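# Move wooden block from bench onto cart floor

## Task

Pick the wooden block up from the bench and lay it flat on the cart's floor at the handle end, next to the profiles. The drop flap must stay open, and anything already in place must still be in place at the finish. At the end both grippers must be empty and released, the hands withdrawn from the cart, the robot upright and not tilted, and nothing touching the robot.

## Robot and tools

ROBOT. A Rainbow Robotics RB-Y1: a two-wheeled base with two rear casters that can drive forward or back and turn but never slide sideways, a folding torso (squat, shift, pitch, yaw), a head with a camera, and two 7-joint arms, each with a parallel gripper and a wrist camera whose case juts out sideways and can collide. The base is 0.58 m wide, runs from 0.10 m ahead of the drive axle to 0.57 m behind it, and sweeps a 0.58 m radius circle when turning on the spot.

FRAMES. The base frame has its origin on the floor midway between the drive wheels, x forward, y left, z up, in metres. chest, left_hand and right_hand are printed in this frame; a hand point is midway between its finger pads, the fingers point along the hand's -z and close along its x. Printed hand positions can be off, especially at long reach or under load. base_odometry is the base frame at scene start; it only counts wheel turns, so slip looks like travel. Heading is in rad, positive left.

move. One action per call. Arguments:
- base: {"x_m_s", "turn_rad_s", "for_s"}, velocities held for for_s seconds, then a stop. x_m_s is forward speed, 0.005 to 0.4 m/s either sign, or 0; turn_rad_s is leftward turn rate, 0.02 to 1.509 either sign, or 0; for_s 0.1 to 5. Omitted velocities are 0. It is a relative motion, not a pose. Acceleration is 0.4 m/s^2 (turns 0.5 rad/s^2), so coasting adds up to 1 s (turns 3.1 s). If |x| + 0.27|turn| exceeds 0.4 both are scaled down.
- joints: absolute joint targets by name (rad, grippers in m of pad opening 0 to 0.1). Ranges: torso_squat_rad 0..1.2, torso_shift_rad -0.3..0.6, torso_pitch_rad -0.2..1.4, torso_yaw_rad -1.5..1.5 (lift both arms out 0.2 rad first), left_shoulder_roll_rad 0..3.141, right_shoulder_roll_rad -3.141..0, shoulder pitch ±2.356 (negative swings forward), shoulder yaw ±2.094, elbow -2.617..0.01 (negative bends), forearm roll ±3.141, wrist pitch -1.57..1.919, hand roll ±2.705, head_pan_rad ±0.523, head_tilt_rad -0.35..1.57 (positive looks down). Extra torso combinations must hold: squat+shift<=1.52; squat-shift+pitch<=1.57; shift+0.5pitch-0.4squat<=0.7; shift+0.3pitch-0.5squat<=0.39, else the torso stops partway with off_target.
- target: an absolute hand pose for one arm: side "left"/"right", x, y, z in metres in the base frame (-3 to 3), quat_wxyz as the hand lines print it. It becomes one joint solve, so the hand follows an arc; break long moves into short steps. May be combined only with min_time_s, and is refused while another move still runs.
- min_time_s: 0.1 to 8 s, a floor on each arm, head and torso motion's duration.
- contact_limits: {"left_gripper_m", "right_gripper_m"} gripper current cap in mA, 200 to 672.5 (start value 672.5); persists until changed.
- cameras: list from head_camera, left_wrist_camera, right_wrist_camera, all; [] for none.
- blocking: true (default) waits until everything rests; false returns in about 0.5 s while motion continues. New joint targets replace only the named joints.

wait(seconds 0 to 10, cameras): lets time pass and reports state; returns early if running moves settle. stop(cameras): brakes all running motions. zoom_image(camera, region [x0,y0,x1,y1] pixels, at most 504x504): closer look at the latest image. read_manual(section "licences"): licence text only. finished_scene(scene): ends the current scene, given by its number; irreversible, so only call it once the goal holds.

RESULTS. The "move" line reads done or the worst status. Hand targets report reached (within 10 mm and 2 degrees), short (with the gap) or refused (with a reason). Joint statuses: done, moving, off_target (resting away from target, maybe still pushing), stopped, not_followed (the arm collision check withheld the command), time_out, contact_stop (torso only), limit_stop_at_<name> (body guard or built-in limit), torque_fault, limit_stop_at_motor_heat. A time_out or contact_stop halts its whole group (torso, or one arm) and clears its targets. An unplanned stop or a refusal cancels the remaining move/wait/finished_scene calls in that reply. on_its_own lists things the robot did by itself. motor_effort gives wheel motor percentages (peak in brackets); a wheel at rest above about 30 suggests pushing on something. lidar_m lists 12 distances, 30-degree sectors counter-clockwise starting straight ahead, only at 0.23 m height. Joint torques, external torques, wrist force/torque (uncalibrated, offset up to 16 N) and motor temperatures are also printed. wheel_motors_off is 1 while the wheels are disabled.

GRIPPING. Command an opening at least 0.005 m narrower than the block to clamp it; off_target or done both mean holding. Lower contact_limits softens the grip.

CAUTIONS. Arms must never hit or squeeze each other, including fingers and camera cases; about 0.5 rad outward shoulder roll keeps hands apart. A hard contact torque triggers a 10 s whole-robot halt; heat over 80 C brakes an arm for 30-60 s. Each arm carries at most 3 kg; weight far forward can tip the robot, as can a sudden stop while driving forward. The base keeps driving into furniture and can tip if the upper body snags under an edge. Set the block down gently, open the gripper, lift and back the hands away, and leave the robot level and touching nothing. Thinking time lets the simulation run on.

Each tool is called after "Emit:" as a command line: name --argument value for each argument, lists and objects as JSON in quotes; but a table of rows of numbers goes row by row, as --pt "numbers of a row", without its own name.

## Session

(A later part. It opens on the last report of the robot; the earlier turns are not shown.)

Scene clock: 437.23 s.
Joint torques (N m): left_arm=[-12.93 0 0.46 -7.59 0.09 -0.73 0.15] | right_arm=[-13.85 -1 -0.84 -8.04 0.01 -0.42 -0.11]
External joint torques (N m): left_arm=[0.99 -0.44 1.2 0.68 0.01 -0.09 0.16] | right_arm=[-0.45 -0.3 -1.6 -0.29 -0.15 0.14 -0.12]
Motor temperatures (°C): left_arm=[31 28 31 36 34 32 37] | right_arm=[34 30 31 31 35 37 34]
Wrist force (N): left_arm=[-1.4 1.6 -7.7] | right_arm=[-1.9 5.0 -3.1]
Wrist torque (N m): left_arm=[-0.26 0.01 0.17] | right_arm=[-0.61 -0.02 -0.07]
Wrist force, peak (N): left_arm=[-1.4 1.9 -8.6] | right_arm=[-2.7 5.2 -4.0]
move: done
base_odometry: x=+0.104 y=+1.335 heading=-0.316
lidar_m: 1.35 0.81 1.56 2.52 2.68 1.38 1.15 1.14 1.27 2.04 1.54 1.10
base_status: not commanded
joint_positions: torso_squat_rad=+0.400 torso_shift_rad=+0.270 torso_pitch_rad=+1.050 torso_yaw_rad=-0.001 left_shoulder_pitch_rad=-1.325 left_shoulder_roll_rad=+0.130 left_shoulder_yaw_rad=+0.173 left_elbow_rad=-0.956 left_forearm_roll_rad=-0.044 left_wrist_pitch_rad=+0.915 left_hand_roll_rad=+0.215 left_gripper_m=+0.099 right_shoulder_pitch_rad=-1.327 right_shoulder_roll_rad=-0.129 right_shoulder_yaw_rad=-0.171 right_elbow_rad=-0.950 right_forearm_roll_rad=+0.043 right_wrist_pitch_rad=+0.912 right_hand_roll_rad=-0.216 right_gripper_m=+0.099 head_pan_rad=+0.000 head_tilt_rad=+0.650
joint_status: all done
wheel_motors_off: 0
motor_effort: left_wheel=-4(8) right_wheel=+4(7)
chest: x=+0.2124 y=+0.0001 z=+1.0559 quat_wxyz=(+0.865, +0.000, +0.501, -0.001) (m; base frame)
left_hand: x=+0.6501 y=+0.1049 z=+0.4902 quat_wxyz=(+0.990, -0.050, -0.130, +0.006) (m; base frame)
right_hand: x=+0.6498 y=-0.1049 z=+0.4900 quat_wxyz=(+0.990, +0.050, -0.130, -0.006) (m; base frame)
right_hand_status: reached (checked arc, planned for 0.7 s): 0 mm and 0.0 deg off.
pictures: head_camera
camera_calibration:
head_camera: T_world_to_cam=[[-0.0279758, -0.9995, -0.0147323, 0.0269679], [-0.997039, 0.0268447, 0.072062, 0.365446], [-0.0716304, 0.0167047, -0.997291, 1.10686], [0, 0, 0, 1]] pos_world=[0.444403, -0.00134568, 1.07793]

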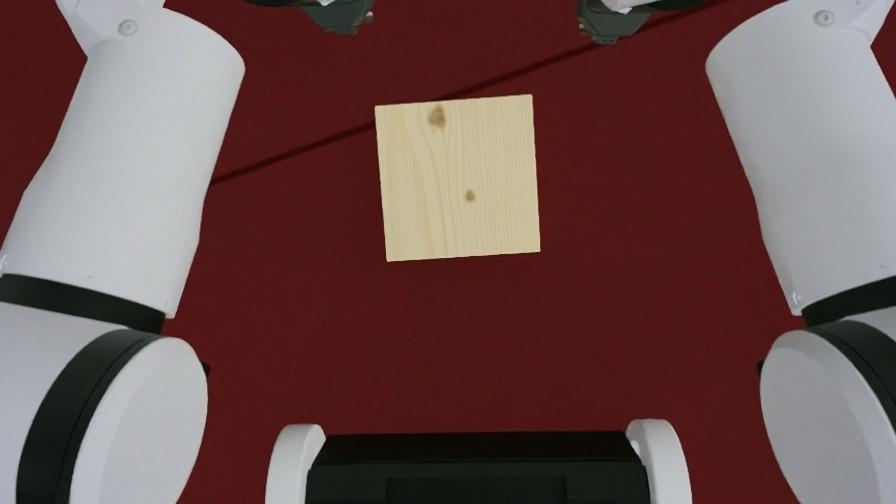

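Emit:
move --target '{"side":"left","x":0.40,"y":0.110,"z":0.3935,"quat_wxyz":[0.990,-0.0496,-0.130,0.0065]}' --cameras '[]'

Emit:
move --target '{"side":"left","x":0.376,"y":0.17,"z":0.36,"quat_wxyz":[0.990,-0.0496,-0.130,0.0065]}' --cameras '[]'

Emit:
move --target '{"side":"right","x":0.376,"y":-0.17,"z":0.36,"quat_wxyz":[0.990,0.0496,-0.130,-0.0065]}' --cameras '[]'

Emit:
move --base '{"x_m_s":0.08,"for_s":0.98}' --cameras '["head_camera"]'

Scene clock: 442.50 s.
Joint torques (N m): left_arm=[-1.78 -3.79 -0.98 -5.61 -0.15 -0.67 0.1] | right_arm=[-14.28 -0.88 -0.83 -8.13 0.07 -0.47 -0.22]
External joint torques (N m): left_arm=[-0.96 -0.16 0.44 -0.45 -0.16 -0.04 0.12] | right_arm=[-0.88 -0.18 -1.59 -0.38 -0.1 0.1 -0.23]
Motor temperatures (°C): left_arm=[31 28 31 36 34 32 37] | right_arm=[34 30 31 31 35 36 34]
Wrist force (N): left_arm=[-1.4 1.4 -7.2] | right_arm=[-1.8 4.7 -3.6]
Wrist torque (N m): left_arm=[-0.32 0.01 0.12] | right_arm=[-0.59 -0.04 -0.09]
Wrist force, peak (N): left_arm=[-2.4 1.8 -8.4] | right_arm=[-1.7 5.2 -3.5]
move: done
base_odometry: x=+0.104 y=+1.335 heading=-0.316
lidar_m: 1.34 0.80 1.58 2.52 2.70 1.38 1.16 1.14 1.27 2.03 1.55 1.11
base_status: not commanded
joint_positions: torso_squat_rad=+0.400 torso_shift_rad=+0.270 torso_pitch_rad=+1.050 torso_yaw_rad=-0.001 left_shoulder_pitch_rad=-0.722 left_shoulder_roll_rad=+0.000 left_shoulder_yaw_rad=+0.006 left_elbow_rad=-1.049 left_forearm_roll_rad=-0.241 left_wrist_pitch_rad=+0.430 left_hand_roll_rad=+0.378 left_gripper_m=+0.099 right_shoulder_pitch_rad=-1.327 right_shoulder_roll_rad=-0.129 right_shoulder_yaw_rad=-0.171 right_elbow_rad=-0.950 right_forearm_roll_rad=+0.043 right_wrist_pitch_rad=+0.912 right_hand_roll_rad=-0.216 right_gripper_m=+0.099 head_pan_rad=+0.000 head_tilt_rad=+0.650
joint_status: all done
wheel_motors_off: 0
motor_effort: left_wheel=-4(6) right_wheel=+3(5)
chest: x=+0.2124 y=+0.0001 z=+1.0559 quat_wxyz=(+0.865, +0.000, +0.501, -0.001) (m; base frame)
left_hand: x=+0.3998 y=+0.1100 z=+0.3935 quat_wxyz=(+0.990, -0.050, -0.130, +0.006) (m; base frame)
left_hand_status: reached (checked arc, planned for 0.9 s): 0 mm and 0.1 deg off.
right_hand: x=+0.6498 y=-0.1049 z=+0.4900 quat_wxyz=(+0.990, +0.050, -0.130, -0.006) (m; base frame)
pictures: none
No camera images: "cameras" was empty.

Scene clock: 443.53 s.
Joint torques (N m): left_arm=[-0.27 -2.13 -0.61 -3.26 -0.13 -0.69 -0.21] | right_arm=[-13.96 -0.56 -0.74 -8.18 -0.08 -0.42 -0.17]
External joint torques (N m): left_arm=[-0.55 -1.39 -0.39 0.3 -0.14 -0.05 -0.2] | right_arm=[-0.56 0.14 -1.5 -0.42 -0.24 0.14 -0.18]
Motor temperatures (°C): left_arm=[31 28 31 36 34 32 37] | right_arm=[34 30 31 31 35 36 34]
Wrist force (N): left_arm=[-1.9 1.5 -7.5] | right_arm=[-1.6 4.8 -3.3]
Wrist torque (N m): left_arm=[-0.30 -0.06 0.11] | right_arm=[-0.60 0.01 -0.06]
Wrist force, peak (N): left_arm=[-1.7 3.9 -7.7] | right_arm=[-2.2 4.8 -3.7]
move: done
base_odometry: x=+0.104 y=+1.335 heading=-0.316
lidar_m: 1.32 0.81 1.57 2.52 2.70 1.39 1.16 1.15 1.27 2.02 1.56 1.12
base_status: not commanded
joint_positions: torso_squat_rad=+0.400 torso_shift_rad=+0.270 torso_pitch_rad=+1.050 torso_yaw_rad=-0.001 left_shoulder_pitch_rad=-0.774 left_shoulder_roll_rad=+0.144 left_shoulder_yaw_rad=-0.027 left_elbow_rad=-0.781 left_forearm_roll_rad=-0.047 left_wrist_pitch_rad=+0.206 left_hand_roll_rad=+0.325 left_gripper_m=+0.099 right_shoulder_pitch_rad=-1.327 right_shoulder_roll_rad=-0.129 right_shoulder_yaw_rad=-0.171 right_elbow_rad=-0.950 right_forearm_roll_rad=+0.043 right_wrist_pitch_rad=+0.912 right_hand_roll_rad=-0.216 right_gripper_m=+0.099 head_pan_rad=+0.000 head_tilt_rad=+0.650
joint_status: all done
wheel_motors_off: 0
motor_effort: left_wheel=-5(6) right_wheel=+4(6)
chest: x=+0.2124 y=+0.0001 z=+1.0559 quat_wxyz=(+0.865, +0.000, +0.501, -0.001) (m; base frame)
left_hand: x=+0.3760 y=+0.1703 z=+0.3600 quat_wxyz=(+0.990, -0.049, -0.130, +0.007) (m; base frame)
left_hand_status: reached (checked arc, planned for 0.6 s): 0 mm and 0.0 deg off.
right_hand: x=+0.6498 y=-0.1049 z=+0.4900 quat_wxyz=(+0.990, +0.050, -0.130, -0.006) (m; base frame)
pictures: none
No camera images: "cameras" was empty.

Scene clock: 444.73 s.
Joint torques (N m): left_arm=[0.01 -1.64 -0.29 -3.22 -0.15 -0.71 -0.26] | right_arm=[-0.76 2.11 0.73 -3.84 -0.14 -0.37 0.23]
External joint torques (N m): left_arm=[-0.26 -0.87 -0.06 0.35 -0.16 -0.07 -0.25] | right_arm=[-1.33 1.31 0.52 -0.6 -0.22 0.19 0.21]
Motor temperatures (°C): left_arm=[31 28 31 36 34 32 37] | right_arm=[34 30 31 31 35 36 34]
Wrist force (N): left_arm=[-0.7 1.4 -7.7] | right_arm=[-1.9 4.9 -3.3]
Wrist torque (N m): left_arm=[-0.29 0.08 0.09] | right_arm=[-0.56 -0.04 -0.06]
Wrist force, peak (N): left_arm=[-1.7 2.1 -8.3] | right_arm=[-3.1 5.2 -3.3]
move: done
base_odometry: x=+0.104 y=+1.335 heading=-0.316
lidar_m: 1.34 0.80 1.55 2.51 2.69 1.40 1.15 1.15 1.27 2.02 1.55 1.11
base_status: not commanded
joint_positions: torso_squat_rad=+0.400 torso_shift_rad=+0.270 torso_pitch_rad=+1.050 torso_yaw_rad=-0.001 left_shoulder_pitch_rad=-0.774 left_shoulder_roll_rad=+0.144 left_shoulder_yaw_rad=-0.027 left_elbow_rad=-0.781 left_forearm_roll_rad=-0.047 left_wrist_pitch_rad=+0.206 left_hand_roll_rad=+0.325 left_gripper_m=+0.099 right_shoulder_pitch_rad=-0.777 right_shoulder_roll_rad=-0.096 right_shoulder_yaw_rad=-0.089 right_elbow_rad=-0.780 right_forearm_roll_rad=-0.069 right_wrist_pitch_rad=+0.208 right_hand_roll_rad=-0.088 right_gripper_m=+0.099 head_pan_rad=+0.000 head_tilt_rad=+0.650
joint_status: all done
wheel_motors_off: 0
motor_effort: left_wheel=-5(6) right_wheel=+5(7)
chest: x=+0.2124 y=+0.0001 z=+1.0559 quat_wxyz=(+0.865, +0.000, +0.501, -0.001) (m; base frame)
left_hand: x=+0.3760 y=+0.1702 z=+0.3601 quat_wxyz=(+0.990, -0.049, -0.130, +0.007) (m; base frame)
right_hand: x=+0.3756 y=-0.1706 z=+0.3604 quat_wxyz=(+0.990, +0.048, -0.129, -0.007) (m; base frame)
right_hand_status: reached (checked arc, planned for 0.9 s): 1 mm and 0.2 deg off.
pictures: none
No camera images: "cameras" was empty.

Scene clock: 446.20 s.
Joint torques (N m): left_arm=[0.1 -2.05 -0.45 -3.26 -0.11 -0.76 -0.15] | right_arm=[0.73 1.83 0.5 -3.1 -0.02 -0.5 0.06]
External joint torques (N m): left_arm=[-0.17 -1.28 -0.22 0.31 -0.13 -0.12 -0.14] | right_arm=[0.14 1.04 0.29 0.14 -0.1 0.05 0.05]
Motor temperatures (°C): left_arm=[31 28 31 36 34 32 37] | right_arm=[34 30 31 31 35 36 34]
Wrist force (N): left_arm=[-1.3 1.7 -7.6] | right_arm=[-1.7 4.2 -3.2]
Wrist torque (N m): left_arm=[-0.32 0.02 0.14] | right_arm=[-0.51 0.00 -0.09]
Wrist force, peak (N): left_arm=[-1.2 1.8 -8.7] | right_arm=[-1.6 5.0 -3.5]
move: done
base_odometry: x=+0.177 y=+1.311 heading=-0.316
lidar_m: 1.37 0.74 1.48 2.39 2.86 1.49 1.23 1.22 1.37 2.16 1.35 1.04
base_status: done (sent for 0.97 of 0.97 s)
joint_positions: torso_squat_rad=+0.400 torso_shift_rad=+0.270 torso_pitch_rad=+1.050 torso_yaw_rad=-0.001 left_shoulder_pitch_rad=-0.774 left_shoulder_roll_rad=+0.144 left_shoulder_yaw_rad=-0.027 left_elbow_rad=-0.781 left_forearm_roll_rad=-0.047 left_wrist_pitch_rad=+0.206 left_hand_roll_rad=+0.325 left_gripper_m=+0.099 right_shoulder_pitch_rad=-0.777 right_shoulder_roll_rad=-0.096 right_shoulder_yaw_rad=-0.089 right_elbow_rad=-0.780 right_forearm_roll_rad=-0.069 right_wrist_pitch_rad=+0.208 right_hand_roll_rad=-0.088 right_gripper_m=+0.099 head_pan_rad=+0.000 head_tilt_rad=+0.650
joint_status: not commanded
wheel_motors_off: 0
motor_effort: left_wheel=+4(19) right_wheel=-9(27)
chest: x=+0.2124 y=+0.0001 z=+1.0558 quat_wxyz=(+0.865, +0.000, +0.501, -0.001) (m; base frame)
left_hand: x=+0.3761 y=+0.1701 z=+0.3600 quat_wxyz=(+0.990, -0.049, -0.130, +0.007) (m; base frame)
right_hand: x=+0.3759 y=-0.1705 z=+0.3604 quat_wxyz=(+0.990, +0.049, -0.130, -0.007) (m; base frame)
pictures: head_camera
camera_calibration:
head_camera: T_world_to_cam=[[-0.0279783, -0.9995, -0.0147262, 0.026961], [-0.997024, 0.0268443, 0.0722607, 0.365233], [-0.0718292, 0.0167041, -0.997277, 1.10684], [0, 0, 0, 1]] pos_world=[0.444404, -0.00134568, 1.07783]

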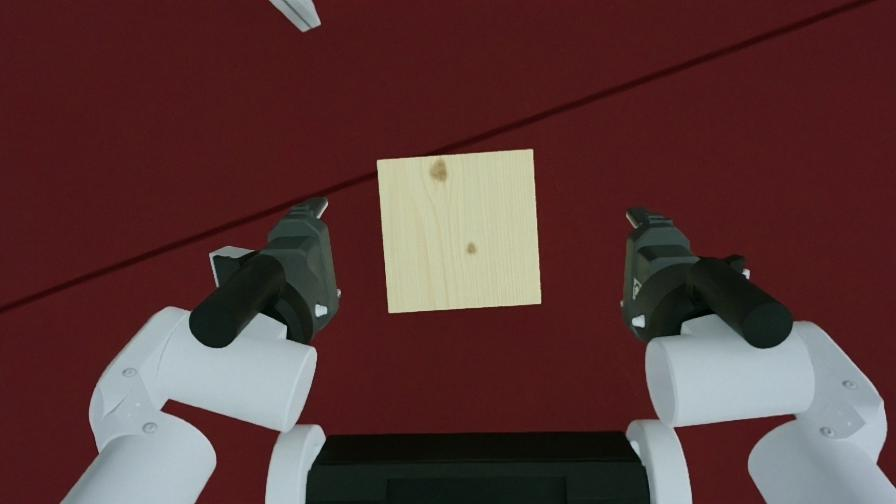

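Emit:
move --base '{"x_m_s":0.06,"for_s":0.23}' --joints '{"torso_squat_rad":1.01,"torso_shift_rad":0.5}' --cameras '["head_camera"]'

Emit:
move --joints '{"left_shoulder_pitch_rad":-0.881,"left_shoulder_roll_rad":0.0,"left_shoulder_yaw_rad":0.111,"left_elbow_rad":-0.636,"left_forearm_roll_rad":-0.419,"left_wrist_pitch_rad":0.169,"left_hand_roll_rad":0.524,"right_shoulder_pitch_rad":-0.881,"right_shoulder_roll_rad":0.0,"right_shoulder_yaw_rad":-0.111,"right_elbow_rad":-0.636,"right_forearm_roll_rad":0.419,"right_wrist_pitch_rad":0.169,"right_hand_roll_rad":-0.524}' --min_time_s 3

Scene clock: 451.60 s.
Joint torques (N m): left_arm=[-0.06 -1.73 -0.66 -3.17 -0.07 -0.73 -0.19] | right_arm=[1.16 1.96 0.6 -3.18 -0.04 -0.38 -0.06]
External joint torques (N m): left_arm=[-0.33 -0.96 -0.43 0.39 -0.08 -0.09 -0.17] | right_arm=[0.57 1.17 0.39 0.06 -0.12 0.17 -0.07]
Motor temperatures (°C): left_arm=[31 28 31 36 34 32 37] | right_arm=[34 30 31 31 35 36 34]
Wrist force (N): left_arm=[-1.2 1.5 -8.2] | right_arm=[-1.3 4.9 -4.0]
Wrist torque (N m): left_arm=[-0.31 0.05 0.06] | right_arm=[-0.60 0.07 -0.07]
Wrist force, peak (N): left_arm=[-1.5 2.2 -8.3] | right_arm=[-1.7 5.2 -3.6]
move: done
base_odometry: x=+0.191 y=+1.306 heading=-0.315
lidar_m: 1.36 0.73 1.47 2.37 2.89 1.51 1.24 1.23 1.38 2.17 1.40 1.02
base_status: done (sent for 0.23 of 0.23 s)
joint_positions: torso_squat_rad=+1.010 torso_shift_rad=+0.500 torso_pitch_rad=+1.050 torso_yaw_rad=-0.001 left_shoulder_pitch_rad=-0.774 left_shoulder_roll_rad=+0.144 left_shoulder_yaw_rad=-0.027 left_elbow_rad=-0.781 left_forearm_roll_rad=-0.047 left_wrist_pitch_rad=+0.206 left_hand_roll_rad=+0.325 left_gripper_m=+0.099 right_shoulder_pitch_rad=-0.777 right_shoulder_roll_rad=-0.096 right_shoulder_yaw_rad=-0.089 right_elbow_rad=-0.780 right_forearm_roll_rad=-0.069 right_wrist_pitch_rad=+0.208 right_hand_roll_rad=-0.088 right_gripper_m=+0.099 head_pan_rad=+0.000 head_tilt_rad=+0.650
joint_status: all done
wheel_motors_off: 0
motor_effort: left_wheel=+7(35) right_wheel=-5(19)
chest: x=+0.2189 y=+0.0000 z=+0.7612 quat_wxyz=(+0.865, +0.000, +0.501, -0.001) (m; base frame)
left_hand: x=+0.3826 y=+0.1701 z=+0.0654 quat_wxyz=(+0.990, -0.049, -0.130, +0.007) (m; base frame)
right_hand: x=+0.3825 y=-0.1705 z=+0.0658 quat_wxyz=(+0.990, +0.049, -0.130, -0.007) (m; base frame)
pictures: head_camera
camera_calibration:
head_camera: T_world_to_cam=[[-0.0279752, -0.9995, -0.0147265, 0.0227033], [-0.997025, 0.0268412, 0.0722606, 0.393004], [-0.0718292, 0.0167042, -0.997277, 0.813508], [0, 0, 0, 1]] pos_world=[0.450904, -0.00144569, 0.783228]

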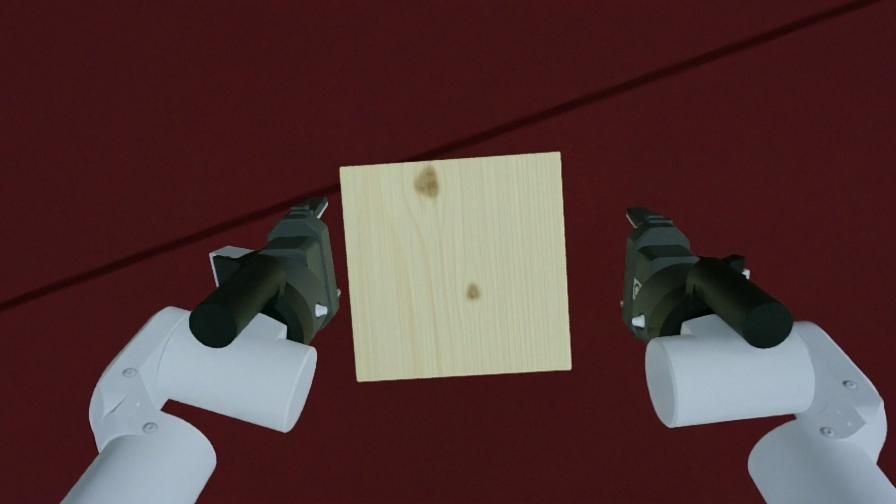

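Scene clock: 454.90 s.
Joint torques (N m): left_arm=[-18.72 -45.65 -13.63 -4.9 5.69 -9.44 3.93] | right_arm=[-18.27 47.82 9.42 -4.99 -5.21 -8.39 -3.53]
External joint torques (N m): left_arm=[-17.49 -42.16 -12.74 -1.95 5.69 -8.83 3.95] | right_arm=[-17.3 44.75 8.65 -2.17 -5.33 -7.85 -3.55]
Motor temperatures (°C): left_arm=[31 28 31 36 34 32 37] | right_arm=[34 30 31 30 35 37 34]
Wrist force (N): left_arm=[4.6 69.5 38.5] | right_arm=[3.4 -59.8 44.4]
Wrist torque (N m): left_arm=[-2.24 2.61 -3.62] | right_arm=[1.58 2.80 3.43]
Wrist force, peak (N): left_arm=[5.2 70.5 39.4] | right_arm=[2.8 -59.8 45.4]
move: done
base_odometry: x=+0.191 y=+1.306 heading=-0.315
lidar_m: 1.35 0.71 1.46 2.38 2.91 1.49 1.25 1.23 1.37 2.17 1.40 1.03
base_status: not commanded
joint_positions: torso_squat_rad=+1.010 torso_shift_rad=+0.499 torso_pitch_rad=+1.048 torso_yaw_rad=-0.001 left_shoulder_pitch_rad=-0.877 left_shoulder_roll_rad=+0.010 left_shoulder_yaw_rad=+0.114 left_elbow_rad=-0.635 left_forearm_roll_rad=-0.420 left_wrist_pitch_rad=+0.171 left_hand_roll_rad=+0.523 left_gripper_m=+0.099 right_shoulder_pitch_rad=-0.877 right_shoulder_roll_rad=-0.011 right_shoulder_yaw_rad=-0.113 right_elbow_rad=-0.635 right_forearm_roll_rad=+0.420 right_wrist_pitch_rad=+0.171 right_hand_roll_rad=-0.523 right_gripper_m=+0.099 head_pan_rad=+0.000 head_tilt_rad=+0.650
joint_status: all done
wheel_motors_off: 0
motor_effort: left_wheel=+7(9) right_wheel=-8(9)
chest: x=+0.2184 y=+0.0001 z=+0.7617 quat_wxyz=(+0.866, +0.000, +0.501, -0.001) (m; base frame)
left_hand: x=+0.3841 y=+0.1203 z=+0.0617 quat_wxyz=(+0.991, -0.049, -0.126, +0.004) (m; base frame)
right_hand: x=+0.3840 y=-0.1221 z=+0.0619 quat_wxyz=(+0.991, +0.048, -0.126, -0.004) (m; base frame)
pictures: head_camera, left_wrist_camera, right_wrist_camera
camera_calibration:
head_camera: T_world_to_cam=[[-0.0278634, -0.999501, -0.0148834, 0.0228718], [-0.997149, 0.0267471, 0.0705621, 0.393722], [-0.0701288, 0.0168071, -0.997396, 0.813683], [0, 0, 0, 1]] pos_world=[0.450299, -0.00134623, 0.784123]
left_wrist_camera: T_world_to_cam=[[0.970008, 0.0471562, 0.238454, -0.393473], [-0.0911805, -0.838776, 0.536788, 0.131929], [0.225323, -0.542431, -0.80932, 0.101155], [0, 0, 0, 1]] pos_world=[0.370909, 0.184083, 0.104874]
right_wrist_camera: T_world_to_cam=[[-0.960586, -0.0055185, -0.277929, 0.384112], [-0.167066, 0.810557, 0.561325, 0.15545], [0.22218, 0.585633, -0.779532, 0.106698], [0, 0, 0, 1]] pos_world=[0.371237, -0.186367, 0.102672]

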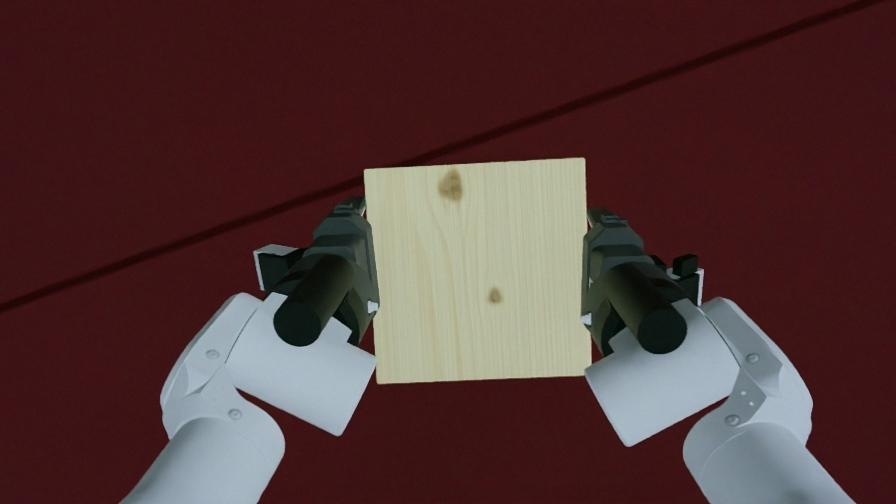

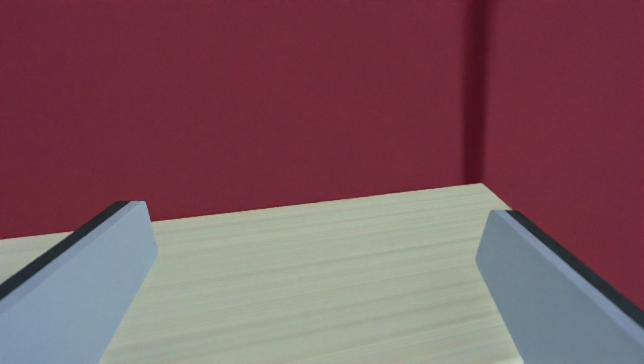

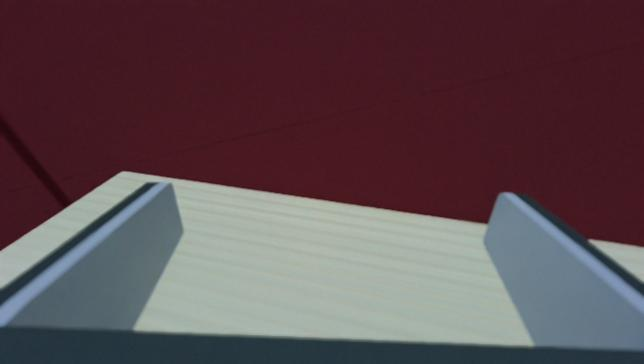

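Emit:
move --joints '{"torso_squat_rad":0.95,"torso_shift_rad":0.477}' --min_time_s 1.5 --cameras '["head_camera","left_wrist_camera"]'

Scene clock: 457.87 s.
Joint torques (N m): left_arm=[-12.65 -46.03 -13.8 -4.21 5.71 -7.04 3.82] | right_arm=[-17.39 48.16 10.2 -8.4 -5.42 -8.28 -3.56]
External joint torques (N m): left_arm=[-11.44 -42.52 -12.91 -1.27 5.72 -6.44 3.83] | right_arm=[-16.49 45.07 9.44 -5.61 -5.53 -7.75 -3.57]
Motor temperatures (°C): left_arm=[31 29 31 36 34 33 37] | right_arm=[34 31 31 31 35 37 34]
Wrist force (N): left_arm=[3.5 64.6 -15.0] | right_arm=[-8.5 -57.4 -6.0]
Wrist torque (N m): left_arm=[-1.20 -0.27 -3.38] | right_arm=[0.68 -0.03 3.46]
Wrist force, peak (N): left_arm=[4.6 70.3 38.5] | right_arm=[2.5 -60.2 44.7]
move: done
base_odometry: x=+0.191 y=+1.306 heading=-0.315
lidar_m: 1.36 0.71 1.49 2.37 2.88 1.50 1.24 1.24 1.38 2.18 1.35 1.03
base_status: not commanded
joint_positions: torso_squat_rad=+0.950 torso_shift_rad=+0.477 torso_pitch_rad=+1.051 torso_yaw_rad=-0.001 left_shoulder_pitch_rad=-0.878 left_shoulder_roll_rad=+0.010 left_shoulder_yaw_rad=+0.114 left_elbow_rad=-0.636 left_forearm_roll_rad=-0.420 left_wrist_pitch_rad=+0.171 left_hand_roll_rad=+0.523 left_gripper_m=+0.099 right_shoulder_pitch_rad=-0.877 right_shoulder_roll_rad=-0.011 right_shoulder_yaw_rad=-0.114 right_elbow_rad=-0.635 right_forearm_roll_rad=+0.420 right_wrist_pitch_rad=+0.171 right_hand_roll_rad=-0.523 right_gripper_m=+0.099 head_pan_rad=+0.000 head_tilt_rad=+0.650
joint_status: all done
wheel_motors_off: 0
motor_effort: left_wheel=+7(10) right_wheel=-8(10)
chest: x=+0.2275 y=+0.0001 z=+0.7960 quat_wxyz=(+0.865, +0.000, +0.501, -0.001) (m; base frame)
left_hand: x=+0.3929 y=+0.1199 z=+0.0958 quat_wxyz=(+0.991, -0.050, -0.126, +0.004) (m; base frame)
right_hand: x=+0.3913 y=-0.1222 z=+0.0958 quat_wxyz=(+0.991, +0.048, -0.125, -0.004) (m; base frame)
pictures: head_camera, left_wrist_camera
camera_calibration:
head_camera: T_world_to_cam=[[-0.0278877, -0.999503, -0.0147226, 0.0235113], [-0.996991, 0.0267458, 0.0727632, 0.398643], [-0.0723333, 0.0167075, -0.997241, 0.848933], [0, 0, 0, 1]] pos_world=[0.459505, -0.00134598, 0.81793]
left_wrist_camera: T_world_to_cam=[[0.970015, 0.0471305, 0.238431, -0.410213], [-0.0913711, -0.838336, 0.537442, 0.114], [0.225215, -0.543112, -0.808893, 0.126637], [0, 0, 0, 1]] pos_world=[0.379809, 0.183683, 0.138975]

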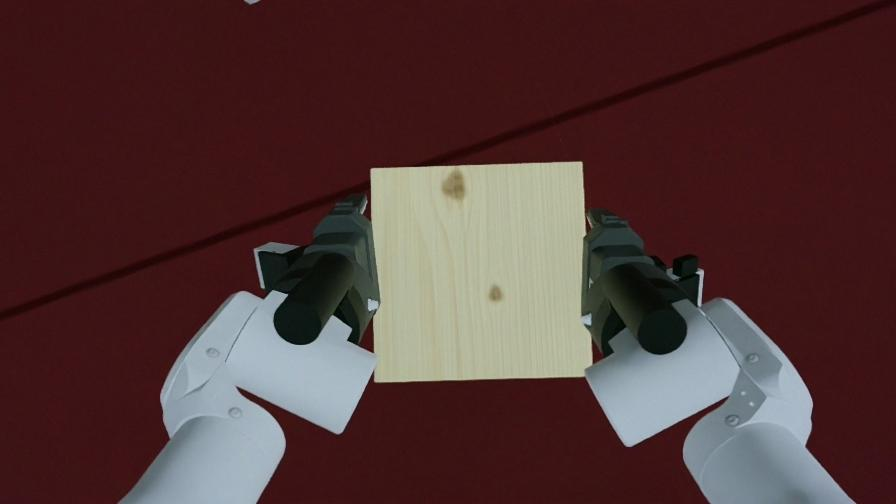

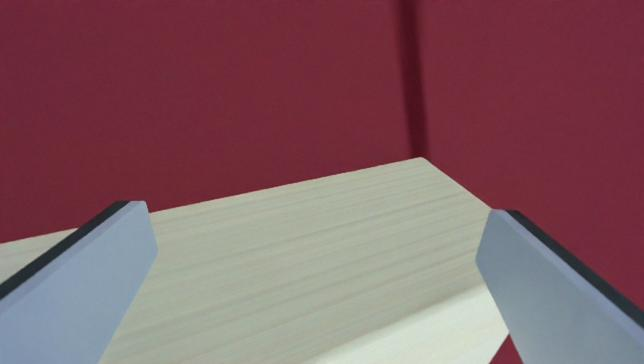

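Emit:
move --joints '{"torso_squat_rad":0.7,"torso_shift_rad":0.38}' --min_time_s 2 --cameras '["head_camera"]'

Emit:
move --joints '{"torso_squat_rad":0.4,"torso_shift_rad":0.27}' --min_time_s 2 --cameras '["head_camera","left_wrist_camera"]'

Scene clock: 461.70 s.
Joint torques (N m): left_arm=[-12.04 -44.86 -13.9 -4.26 5.81 -6.83 3.67] | right_arm=[-17.43 47.87 10.19 -8.7 -5.42 -8.28 -3.52]
External joint torques (N m): left_arm=[-10.83 -41.35 -13.02 -1.31 5.82 -6.22 3.68] | right_arm=[-16.53 44.78 9.42 -5.92 -5.54 -7.74 -3.53]
Motor temperatures (°C): left_arm=[31 29 31 36 34 33 37] | right_arm=[34 32 31 31 36 37 34]
Wrist force (N): left_arm=[3.3 60.9 -16.3] | right_arm=[-8.5 -54.7 -6.7]
Wrist torque (N m): left_arm=[-0.83 -0.33 -3.25] | right_arm=[0.69 -0.07 3.19]
Wrist force, peak (N): left_arm=[4.4 65.3 -15.0] | right_arm=[-8.4 -58.0 -5.6]
move: done
base_odometry: x=+0.191 y=+1.306 heading=-0.315
lidar_m: 0.23 0.24 1.47 2.36 2.90 1.50 1.24 1.23 1.38 2.18 1.37 0.25
base_status: not commanded
joint_positions: torso_squat_rad=+0.700 torso_shift_rad=+0.380 torso_pitch_rad=+1.051 torso_yaw_rad=-0.001 left_shoulder_pitch_rad=-0.878 left_shoulder_roll_rad=+0.010 left_shoulder_yaw_rad=+0.114 left_elbow_rad=-0.636 left_forearm_roll_rad=-0.420 left_wrist_pitch_rad=+0.171 left_hand_roll_rad=+0.523 left_gripper_m=+0.099 right_shoulder_pitch_rad=-0.877 right_shoulder_roll_rad=-0.011 right_shoulder_yaw_rad=-0.114 right_elbow_rad=-0.634 right_forearm_roll_rad=+0.420 right_wrist_pitch_rad=+0.171 right_hand_roll_rad=-0.523 right_gripper_m=+0.099 head_pan_rad=+0.000 head_tilt_rad=+0.650
joint_status: all done
wheel_motors_off: 0
motor_effort: left_wheel=+7(9) right_wheel=-7(10)
chest: x=+0.2392 y=+0.0001 z=+0.9315 quat_wxyz=(+0.865, +0.000, +0.501, -0.001) (m; base frame)
left_hand: x=+0.4046 y=+0.1197 z=+0.2313 quat_wxyz=(+0.991, -0.050, -0.126, +0.004) (m; base frame)
right_hand: x=+0.4029 y=-0.1222 z=+0.2312 quat_wxyz=(+0.991, +0.048, -0.125, -0.005) (m; base frame)
pictures: head_camera
camera_calibration:
head_camera: T_world_to_cam=[[-0.0278877, -0.999503, -0.0147226, 0.025831], [-0.996991, 0.0267458, 0.0727632, 0.400456], [-0.0723333, 0.0167075, -0.997241, 0.984805], [0, 0, 0, 1]] pos_world=[0.471205, -0.00134598, 0.95333]

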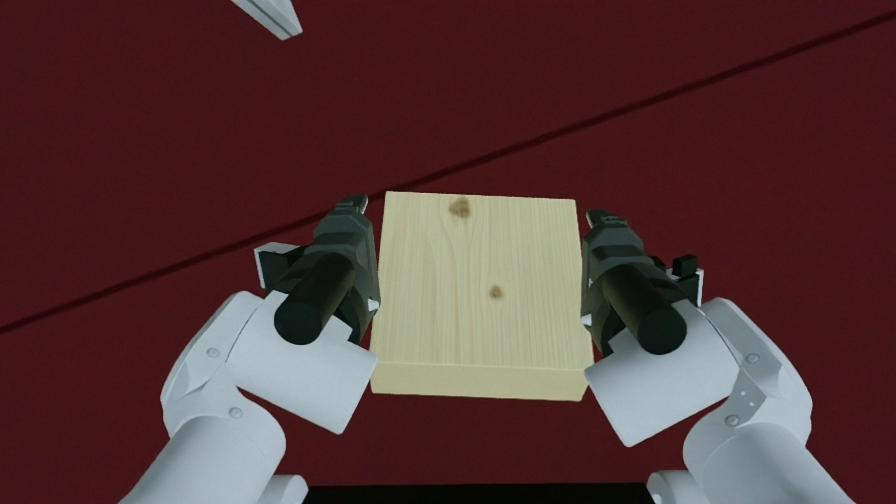

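Scene clock: 464.00 s.
Joint torques (N m): left_arm=[-11.78 -44.96 -13.66 -4.17 5.73 -6.88 3.65] | right_arm=[-17.28 47.85 10.07 -8.73 -5.44 -8.23 -3.53]
External joint torques (N m): left_arm=[-10.57 -41.44 -12.78 -1.23 5.73 -6.27 3.66] | right_arm=[-16.38 44.76 9.3 -5.95 -5.55 -7.7 -3.54]
Motor temperatures (°C): left_arm=[31 29 31 36 34 33 37] | right_arm=[34 32 31 31 36 37 34]
Wrist force (N): left_arm=[3.7 61.0 -15.4] | right_arm=[-8.4 -54.5 -6.9]
Wrist torque (N m): left_arm=[-0.92 -0.27 -3.23] | right_arm=[0.65 -0.07 3.18]
Wrist force, peak (N): left_arm=[3.6 62.1 -16.5] | right_arm=[-9.1 -54.9 -7.5]
move: done
base_odometry: x=+0.191 y=+1.306 heading=-0.315
lidar_m: 0.33 0.37 1.48 2.38 2.90 1.49 1.23 1.22 1.37 2.17 1.37 0.33
base_status: not commanded
joint_positions: torso_squat_rad=+0.400 torso_shift_rad=+0.270 torso_pitch_rad=+1.051 torso_yaw_rad=-0.001 left_shoulder_pitch_rad=-0.878 left_shoulder_roll_rad=+0.010 left_shoulder_yaw_rad=+0.114 left_elbow_rad=-0.636 left_forearm_roll_rad=-0.420 left_wrist_pitch_rad=+0.171 left_hand_roll_rad=+0.523 left_gripper_m=+0.099 right_shoulder_pitch_rad=-0.877 right_shoulder_roll_rad=-0.011 right_shoulder_yaw_rad=-0.114 right_elbow_rad=-0.634 right_forearm_roll_rad=+0.420 right_wrist_pitch_rad=+0.171 right_hand_roll_rad=-0.523 right_gripper_m=+0.099 head_pan_rad=+0.000 head_tilt_rad=+0.650
joint_status: all done
wheel_motors_off: 0
motor_effort: left_wheel=+8(9) right_wheel=-4(8)
chest: x=+0.2126 y=+0.0001 z=+1.0557 quat_wxyz=(+0.865, +0.000, +0.501, -0.001) (m; base frame)
left_hand: x=+0.3780 y=+0.1197 z=+0.3555 quat_wxyz=(+0.991, -0.050, -0.126, +0.004) (m; base frame)
right_hand: x=+0.3763 y=-0.1222 z=+0.3554 quat_wxyz=(+0.991, +0.048, -0.125, -0.005) (m; base frame)
pictures: head_camera, left_wrist_camera
camera_calibration:
head_camera: T_world_to_cam=[[-0.0278877, -0.999503, -0.0147226, 0.0269177], [-0.996991, 0.0267458, 0.0727632, 0.364899], [-0.0723333, 0.0167075, -0.997241, 1.10674], [0, 0, 0, 1]] pos_world=[0.444605, -0.00134598, 1.07753]
left_wrist_camera: T_world_to_cam=[[0.970013, 0.0471962, 0.238427, -0.457681], [-0.0913966, -0.838139, 0.537746, -0.0272508], [0.225214, -0.543412, -0.808692, 0.339929], [0, 0, 0, 1]] pos_world=[0.364909, 0.183482, 0.398675]

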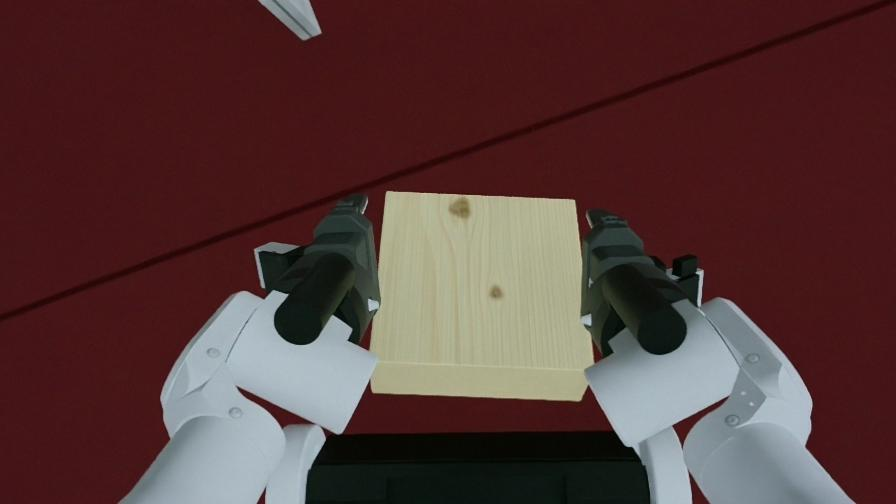

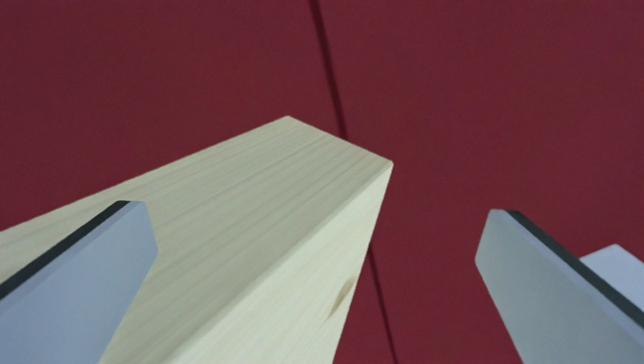

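Emit:
move --joints '{"left_shoulder_pitch_rad":-0.722,"left_shoulder_roll_rad":0.0,"left_shoulder_yaw_rad":0.006,"left_elbow_rad":-1.049,"left_forearm_roll_rad":-0.241,"left_wrist_pitch_rad":0.430,"left_hand_roll_rad":0.378,"right_shoulder_pitch_rad":-0.722,"right_shoulder_roll_rad":0.0,"right_shoulder_yaw_rad":-0.006,"right_elbow_rad":-1.049,"right_forearm_roll_rad":0.241,"right_wrist_pitch_rad":0.430,"right_hand_roll_rad":-0.378}' --min_time_s 2.5 --cameras '["head_camera","left_wrist_camera"]'

Scene clock: 469.23 s.
Joint torques (N m): left_arm=[-11.7 -43.43 -25.54 -8 10.2 -4.91 3.51] | right_arm=[-18.19 44.96 20.67 -14.19 -9.17 -7.09 -3.48]
External joint torques (N m): left_arm=[-11.01 -40.09 -24.24 -2.86 10.2 -4.29 3.53] | right_arm=[-17.97 42.03 19.57 -9.38 -9.34 -6.54 -3.49]
Motor temperatures (°C): left_arm=[31 30 32 36 34 33 37] | right_arm=[34 33 32 31 36 38 34]
Wrist force (N): left_arm=[4.3 69.1 -16.2] | right_arm=[-10.0 -62.7 -8.4]
Wrist torque (N m): left_arm=[-1.25 -0.24 -3.69] | right_arm=[0.99 -0.29 3.68]
Wrist force, peak (N): left_arm=[5.0 70.3 -15.4] | right_arm=[-9.8 -63.6 -8.2]
move: done
base_odometry: x=+0.191 y=+1.306 heading=-0.315
lidar_m: 0.37 0.41 1.48 2.37 2.89 1.50 1.25 1.23 1.37 2.16 1.35 0.38
base_status: not commanded
joint_positions: torso_squat_rad=+0.400 torso_shift_rad=+0.270 torso_pitch_rad=+1.051 torso_yaw_rad=-0.001 left_shoulder_pitch_rad=-0.719 left_shoulder_roll_rad=+0.010 left_shoulder_yaw_rad=+0.012 left_elbow_rad=-1.048 left_forearm_roll_rad=-0.244 left_wrist_pitch_rad=+0.431 left_hand_roll_rad=+0.377 left_gripper_m=+0.099 right_shoulder_pitch_rad=-0.717 right_shoulder_roll_rad=-0.010 right_shoulder_yaw_rad=-0.011 right_elbow_rad=-1.047 right_forearm_roll_rad=+0.243 right_wrist_pitch_rad=+0.432 right_hand_roll_rad=-0.377 right_gripper_m=+0.099 head_pan_rad=+0.000 head_tilt_rad=+0.650
joint_status: all done
wheel_motors_off: 0
motor_effort: left_wheel=+8(9) right_wheel=-7(9)
chest: x=+0.2126 y=+0.0001 z=+1.0557 quat_wxyz=(+0.865, +0.000, +0.501, -0.001) (m; base frame)
left_hand: x=+0.3992 y=+0.1192 z=+0.3916 quat_wxyz=(+0.991, -0.043, -0.129, +0.006) (m; base frame)
right_hand: x=+0.3970 y=-0.1213 z=+0.3913 quat_wxyz=(+0.991, +0.042, -0.127, -0.006) (m; base frame)
pictures: head_camera, left_wrist_camera
camera_calibration:
head_camera: T_world_to_cam=[[-0.0278877, -0.999503, -0.0147226, 0.0269177], [-0.996991, 0.0267458, 0.0727632, 0.364899], [-0.0723333, 0.0167075, -0.997241, 1.10674], [0, 0, 0, 1]] pos_world=[0.444605, -0.00134598, 1.07753]
left_wrist_camera: T_world_to_cam=[[0.968767, 0.0483077, 0.243223, -0.488321], [-0.090118, -0.845192, 0.526811, -0.0405513], [0.231019, -0.532276, -0.81444, 0.36273], [0, 0, 0, 1]] pos_world=[0.385617, 0.182389, 0.435556]

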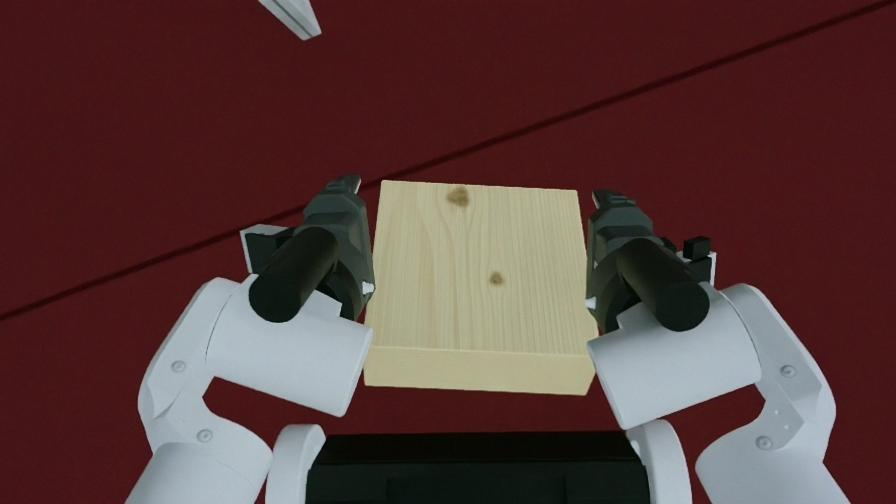

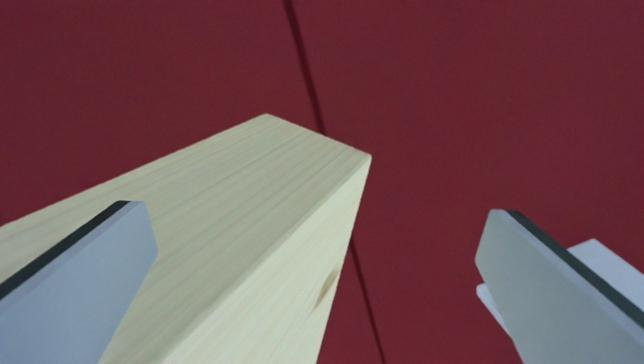

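Emit:
move --joints '{"left_shoulder_pitch_rad":-0.648,"left_shoulder_roll_rad":0.036,"left_shoulder_yaw_rad":-0.082,"left_elbow_rad":-1.313,"left_forearm_roll_rad":-0.195,"left_wrist_pitch_rad":0.628,"left_hand_roll_rad":0.388,"right_shoulder_pitch_rad":-0.648,"right_shoulder_roll_rad":-0.036,"right_shoulder_yaw_rad":0.082,"right_elbow_rad":-1.313,"right_forearm_roll_rad":0.195,"right_wrist_pitch_rad":0.628,"right_hand_roll_rad":-0.388}' --min_time_s 2.5 --cameras '[]'

Emit:
move --joints '{"left_shoulder_pitch_rad":-0.608,"left_shoulder_roll_rad":0.029,"left_shoulder_yaw_rad":-0.091,"left_elbow_rad":-1.674,"left_forearm_roll_rad":-0.149,"left_wrist_pitch_rad":0.946,"left_hand_roll_rad":0.307,"right_shoulder_pitch_rad":-0.608,"right_shoulder_roll_rad":-0.029,"right_shoulder_yaw_rad":0.091,"right_elbow_rad":-1.674,"right_forearm_roll_rad":0.149,"right_wrist_pitch_rad":0.946,"right_hand_roll_rad":-0.307}' --min_time_s 2.5 --cameras '["head_camera"]'

Scene clock: 474.33 s.
Joint torques (N m): left_arm=[-12.85 -43.9 -32.41 -11.96 14.06 -5.5 4.63] | right_arm=[-19.77 45.75 26.23 -18.35 -12.28 -8.09 -4.52]
External joint torques (N m): left_arm=[-12.08 -41.03 -31.04 -5.4 14.06 -4.88 4.65] | right_arm=[-19.53 43.27 25.08 -12.2 -12.49 -7.55 -4.54]
Motor temperatures (°C): left_arm=[31 30 32 36 35 33 38] | right_arm=[34 34 32 31 37 38 34]
Wrist force (N): left_arm=[5.9 77.7 -16.2] | right_arm=[-10.4 -71.1 -7.3]
Wrist torque (N m): left_arm=[-1.28 -0.23 -4.12] | right_arm=[1.31 -0.28 4.24]
Wrist force, peak (N): left_arm=[6.5 81.3 -16.6] | right_arm=[-10.9 -74.7 -7.2]
move: done
base_odometry: x=+0.191 y=+1.306 heading=-0.315
lidar_m: 1.36 0.71 1.47 2.37 2.89 1.50 1.25 1.23 1.37 2.18 1.32 1.04
base_status: not commanded
joint_positions: torso_squat_rad=+0.400 torso_shift_rad=+0.270 torso_pitch_rad=+1.051 torso_yaw_rad=-0.001 left_shoulder_pitch_rad=-0.645 left_shoulder_roll_rad=+0.046 left_shoulder_yaw_rad=-0.074 left_elbow_rad=-1.312 left_forearm_roll_rad=-0.199 left_wrist_pitch_rad=+0.629 left_hand_roll_rad=+0.387 left_gripper_m=+0.099 right_shoulder_pitch_rad=-0.643 right_shoulder_roll_rad=-0.047 right_shoulder_yaw_rad=+0.076 right_elbow_rad=-1.310 right_forearm_roll_rad=+0.198 right_wrist_pitch_rad=+0.630 right_hand_roll_rad=-0.387 right_gripper_m=+0.099 head_pan_rad=+0.000 head_tilt_rad=+0.650
joint_status: all done
wheel_motors_off: 0
motor_effort: left_wheel=+8(9) right_wheel=-7(9)
chest: x=+0.2126 y=+0.0001 z=+1.0557 quat_wxyz=(+0.865, +0.000, +0.501, -0.001) (m; base frame)
left_hand: x=+0.4189 y=+0.1187 z=+0.4277 quat_wxyz=(+0.991, -0.041, -0.129, +0.006) (m; base frame)
right_hand: x=+0.4166 y=-0.1205 z=+0.4272 quat_wxyz=(+0.991, +0.040, -0.127, -0.006) (m; base frame)
pictures: none
No camera images: "cameras" was empty.

Scene clock: 479.73 s.
Joint torques (N m): left_arm=[-11.55 -29.11 -25.2 -11.18 12.63 -3.69 3.09] | right_arm=[-18.24 34.66 22.64 -16.17 -11.9 -5.31 -3.67]
External joint torques (N m): left_arm=[-9.82 -26.71 -23.81 -2.9 12.64 -3.08 3.11] | right_arm=[-16.95 32.3 21.31 -8.38 -12.13 -4.76 -3.69]
Motor temperatures (°C): left_arm=[31 30 32 36 37 33 38] | right_arm=[34 34 32 31 39 38 34]
Wrist force (N): left_arm=[2.6 62.0 -16.3] | right_arm=[-7.9 -55.2 -10.8]
Wrist torque (N m): left_arm=[-1.43 -0.26 -3.25] | right_arm=[0.83 -0.45 3.34]
Wrist force, peak (N): left_arm=[8.8 98.9 -17.1] | right_arm=[-12.1 -92.2 -6.3]
move: time_out
base_odometry: x=+0.191 y=+1.306 heading=-0.315
lidar_m: 1.36 0.72 1.48 2.37 2.91 1.50 1.25 1.23 1.38 2.17 1.36 1.03
base_status: not commanded
joint_positions: torso_squat_rad=+0.400 torso_shift_rad=+0.270 torso_pitch_rad=+1.051 torso_yaw_rad=-0.001 left_shoulder_pitch_rad=-0.601 left_shoulder_roll_rad=+0.049 left_shoulder_yaw_rad=-0.072 left_elbow_rad=-1.672 left_forearm_roll_rad=-0.159 left_wrist_pitch_rad=+0.948 left_hand_roll_rad=+0.305 left_gripper_m=+0.099 right_shoulder_pitch_rad=-0.604 right_shoulder_roll_rad=-0.037 right_shoulder_yaw_rad=+0.085 right_elbow_rad=-1.672 right_forearm_roll_rad=+0.152 right_wrist_pitch_rad=+0.947 right_hand_roll_rad=-0.306 right_gripper_m=+0.099 head_pan_rad=+0.000 head_tilt_rad=+0.650
joint_status: left_shoulder_roll_rad time_out (moved +0.002 of -0.017); left_shoulder_yaw_rad time_out (moved +0.002 of -0.017); left_forearm_roll_rad time_out (moved +0.040 of +0.050); the others done
wheel_motors_off: 0
on_its_own: left_forearm_roll_rad is held at -0.156, not at your -0.149, since a time_out
motor_effort: left_wheel=+7(9) right_wheel=-7(10)
chest: x=+0.2126 y=+0.0001 z=+1.0556 quat_wxyz=(+0.865, +0.000, +0.501, -0.001) (m; base frame)
left_hand: x=+0.4586 y=+0.1275 z=+0.4954 quat_wxyz=(+0.991, -0.030, -0.128, +0.006) (m; base frame)
right_hand: x=+0.4579 y=-0.1163 z=+0.4975 quat_wxyz=(+0.991, +0.041, -0.128, -0.006) (m; base frame)
pictures: head_camera
camera_calibration:
head_camera: T_world_to_cam=[[-0.0278877, -0.999503, -0.0147226, 0.0269177], [-0.996991, 0.0267458, 0.0727632, 0.364899], [-0.0723333, 0.0167075, -0.997241, 1.10674], [0, 0, 0, 1]] pos_world=[0.444605, -0.00134598, 1.07753]

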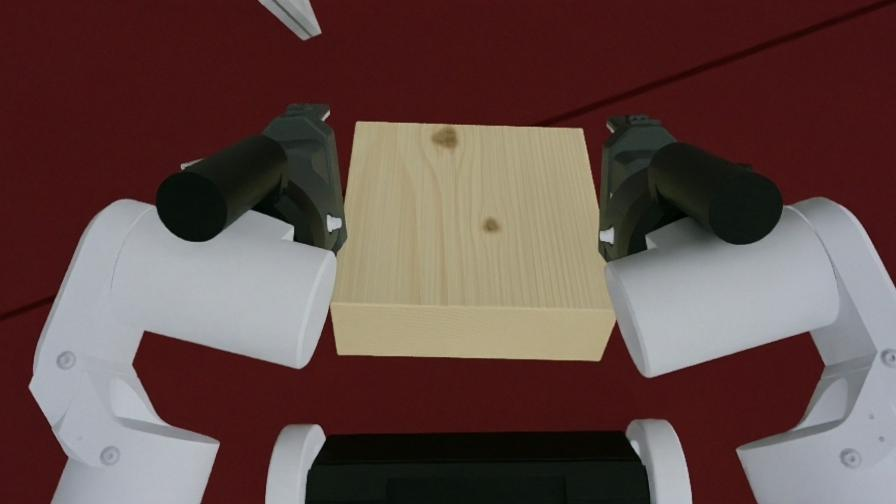

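Emit:
move --joints '{"left_shoulder_pitch_rad":-0.666,"left_shoulder_roll_rad":0.034,"left_shoulder_yaw_rad":-0.072,"left_elbow_rad":-1.927,"left_forearm_roll_rad":-0.136,"left_wrist_pitch_rad":1.253,"left_hand_roll_rad":0.264,"right_shoulder_pitch_rad":-0.666,"right_shoulder_roll_rad":-0.034,"right_shoulder_yaw_rad":0.072,"right_elbow_rad":-1.927,"right_forearm_roll_rad":0.136,"right_wrist_pitch_rad":1.253,"right_hand_roll_rad":-0.264}' --min_time_s 2.5 --cameras '["head_camera"]'

Scene clock: 484.87 s.
Joint torques (N m): left_arm=[-16.76 -31.54 -28.68 -13.42 17.2 -3.56 3.77] | right_arm=[-21.26 30.5 21.98 -16.12 -14.68 -5.2 -3.66]
External joint torques (N m): left_arm=[-13.09 -29.21 -27.23 -4.2 17.19 -2.94 3.78] | right_arm=[-18.23 28.49 20.74 -7.43 -14.92 -4.66 -3.67]
Motor temperatures (°C): left_arm=[31 30 32 36 38 33 38] | right_arm=[34 34 32 32 40 38 35]
Wrist force (N): left_arm=[4.2 72.0 -17.7] | right_arm=[-7.9 -65.1 -7.8]
Wrist torque (N m): left_arm=[-0.89 -0.22 -3.85] | right_arm=[1.28 -0.30 4.00]
Wrist force, peak (N): left_arm=[3.5 73.1 -18.5] | right_arm=[-7.8 -66.1 -8.5]
move: done
base_odometry: x=+0.191 y=+1.306 heading=-0.315
lidar_m: 1.36 0.72 1.49 2.38 2.89 1.49 1.24 1.23 1.37 2.18 1.36 1.03
base_status: not commanded
joint_positions: torso_squat_rad=+0.400 torso_shift_rad=+0.270 torso_pitch_rad=+1.051 torso_yaw_rad=-0.001 left_shoulder_pitch_rad=-0.663 left_shoulder_roll_rad=+0.041 left_shoulder_yaw_rad=-0.065 left_elbow_rad=-1.926 left_forearm_roll_rad=-0.140 left_wrist_pitch_rad=+1.254 left_hand_roll_rad=+0.263 left_gripper_m=+0.099 right_shoulder_pitch_rad=-0.661 right_shoulder_roll_rad=-0.041 right_shoulder_yaw_rad=+0.067 right_elbow_rad=-1.925 right_forearm_roll_rad=+0.140 right_wrist_pitch_rad=+1.254 right_hand_roll_rad=-0.263 right_gripper_m=+0.099 head_pan_rad=+0.000 head_tilt_rad=+0.650
joint_status: all done
wheel_motors_off: 0
motor_effort: left_wheel=+8(8) right_wheel=-8(9)
chest: x=+0.2126 y=+0.0001 z=+1.0556 quat_wxyz=(+0.865, +0.000, +0.501, -0.001) (m; base frame)
left_hand: x=+0.5010 y=+0.1217 z=+0.5666 quat_wxyz=(+0.991, -0.033, -0.130, +0.006) (m; base frame)
right_hand: x=+0.4997 y=-0.1224 z=+0.5665 quat_wxyz=(+0.991, +0.033, -0.129, -0.006) (m; base frame)
pictures: head_camera
camera_calibration:
head_camera: T_world_to_cam=[[-0.0278877, -0.999503, -0.0147226, 0.0269177], [-0.996991, 0.0267458, 0.0727632, 0.364899], [-0.0723333, 0.0167075, -0.997241, 1.10674], [0, 0, 0, 1]] pos_world=[0.444605, -0.00134598, 1.07753]

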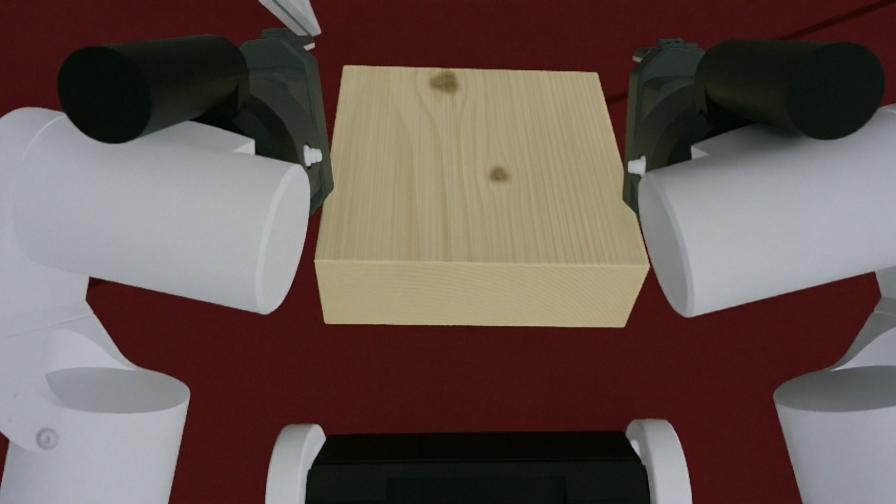

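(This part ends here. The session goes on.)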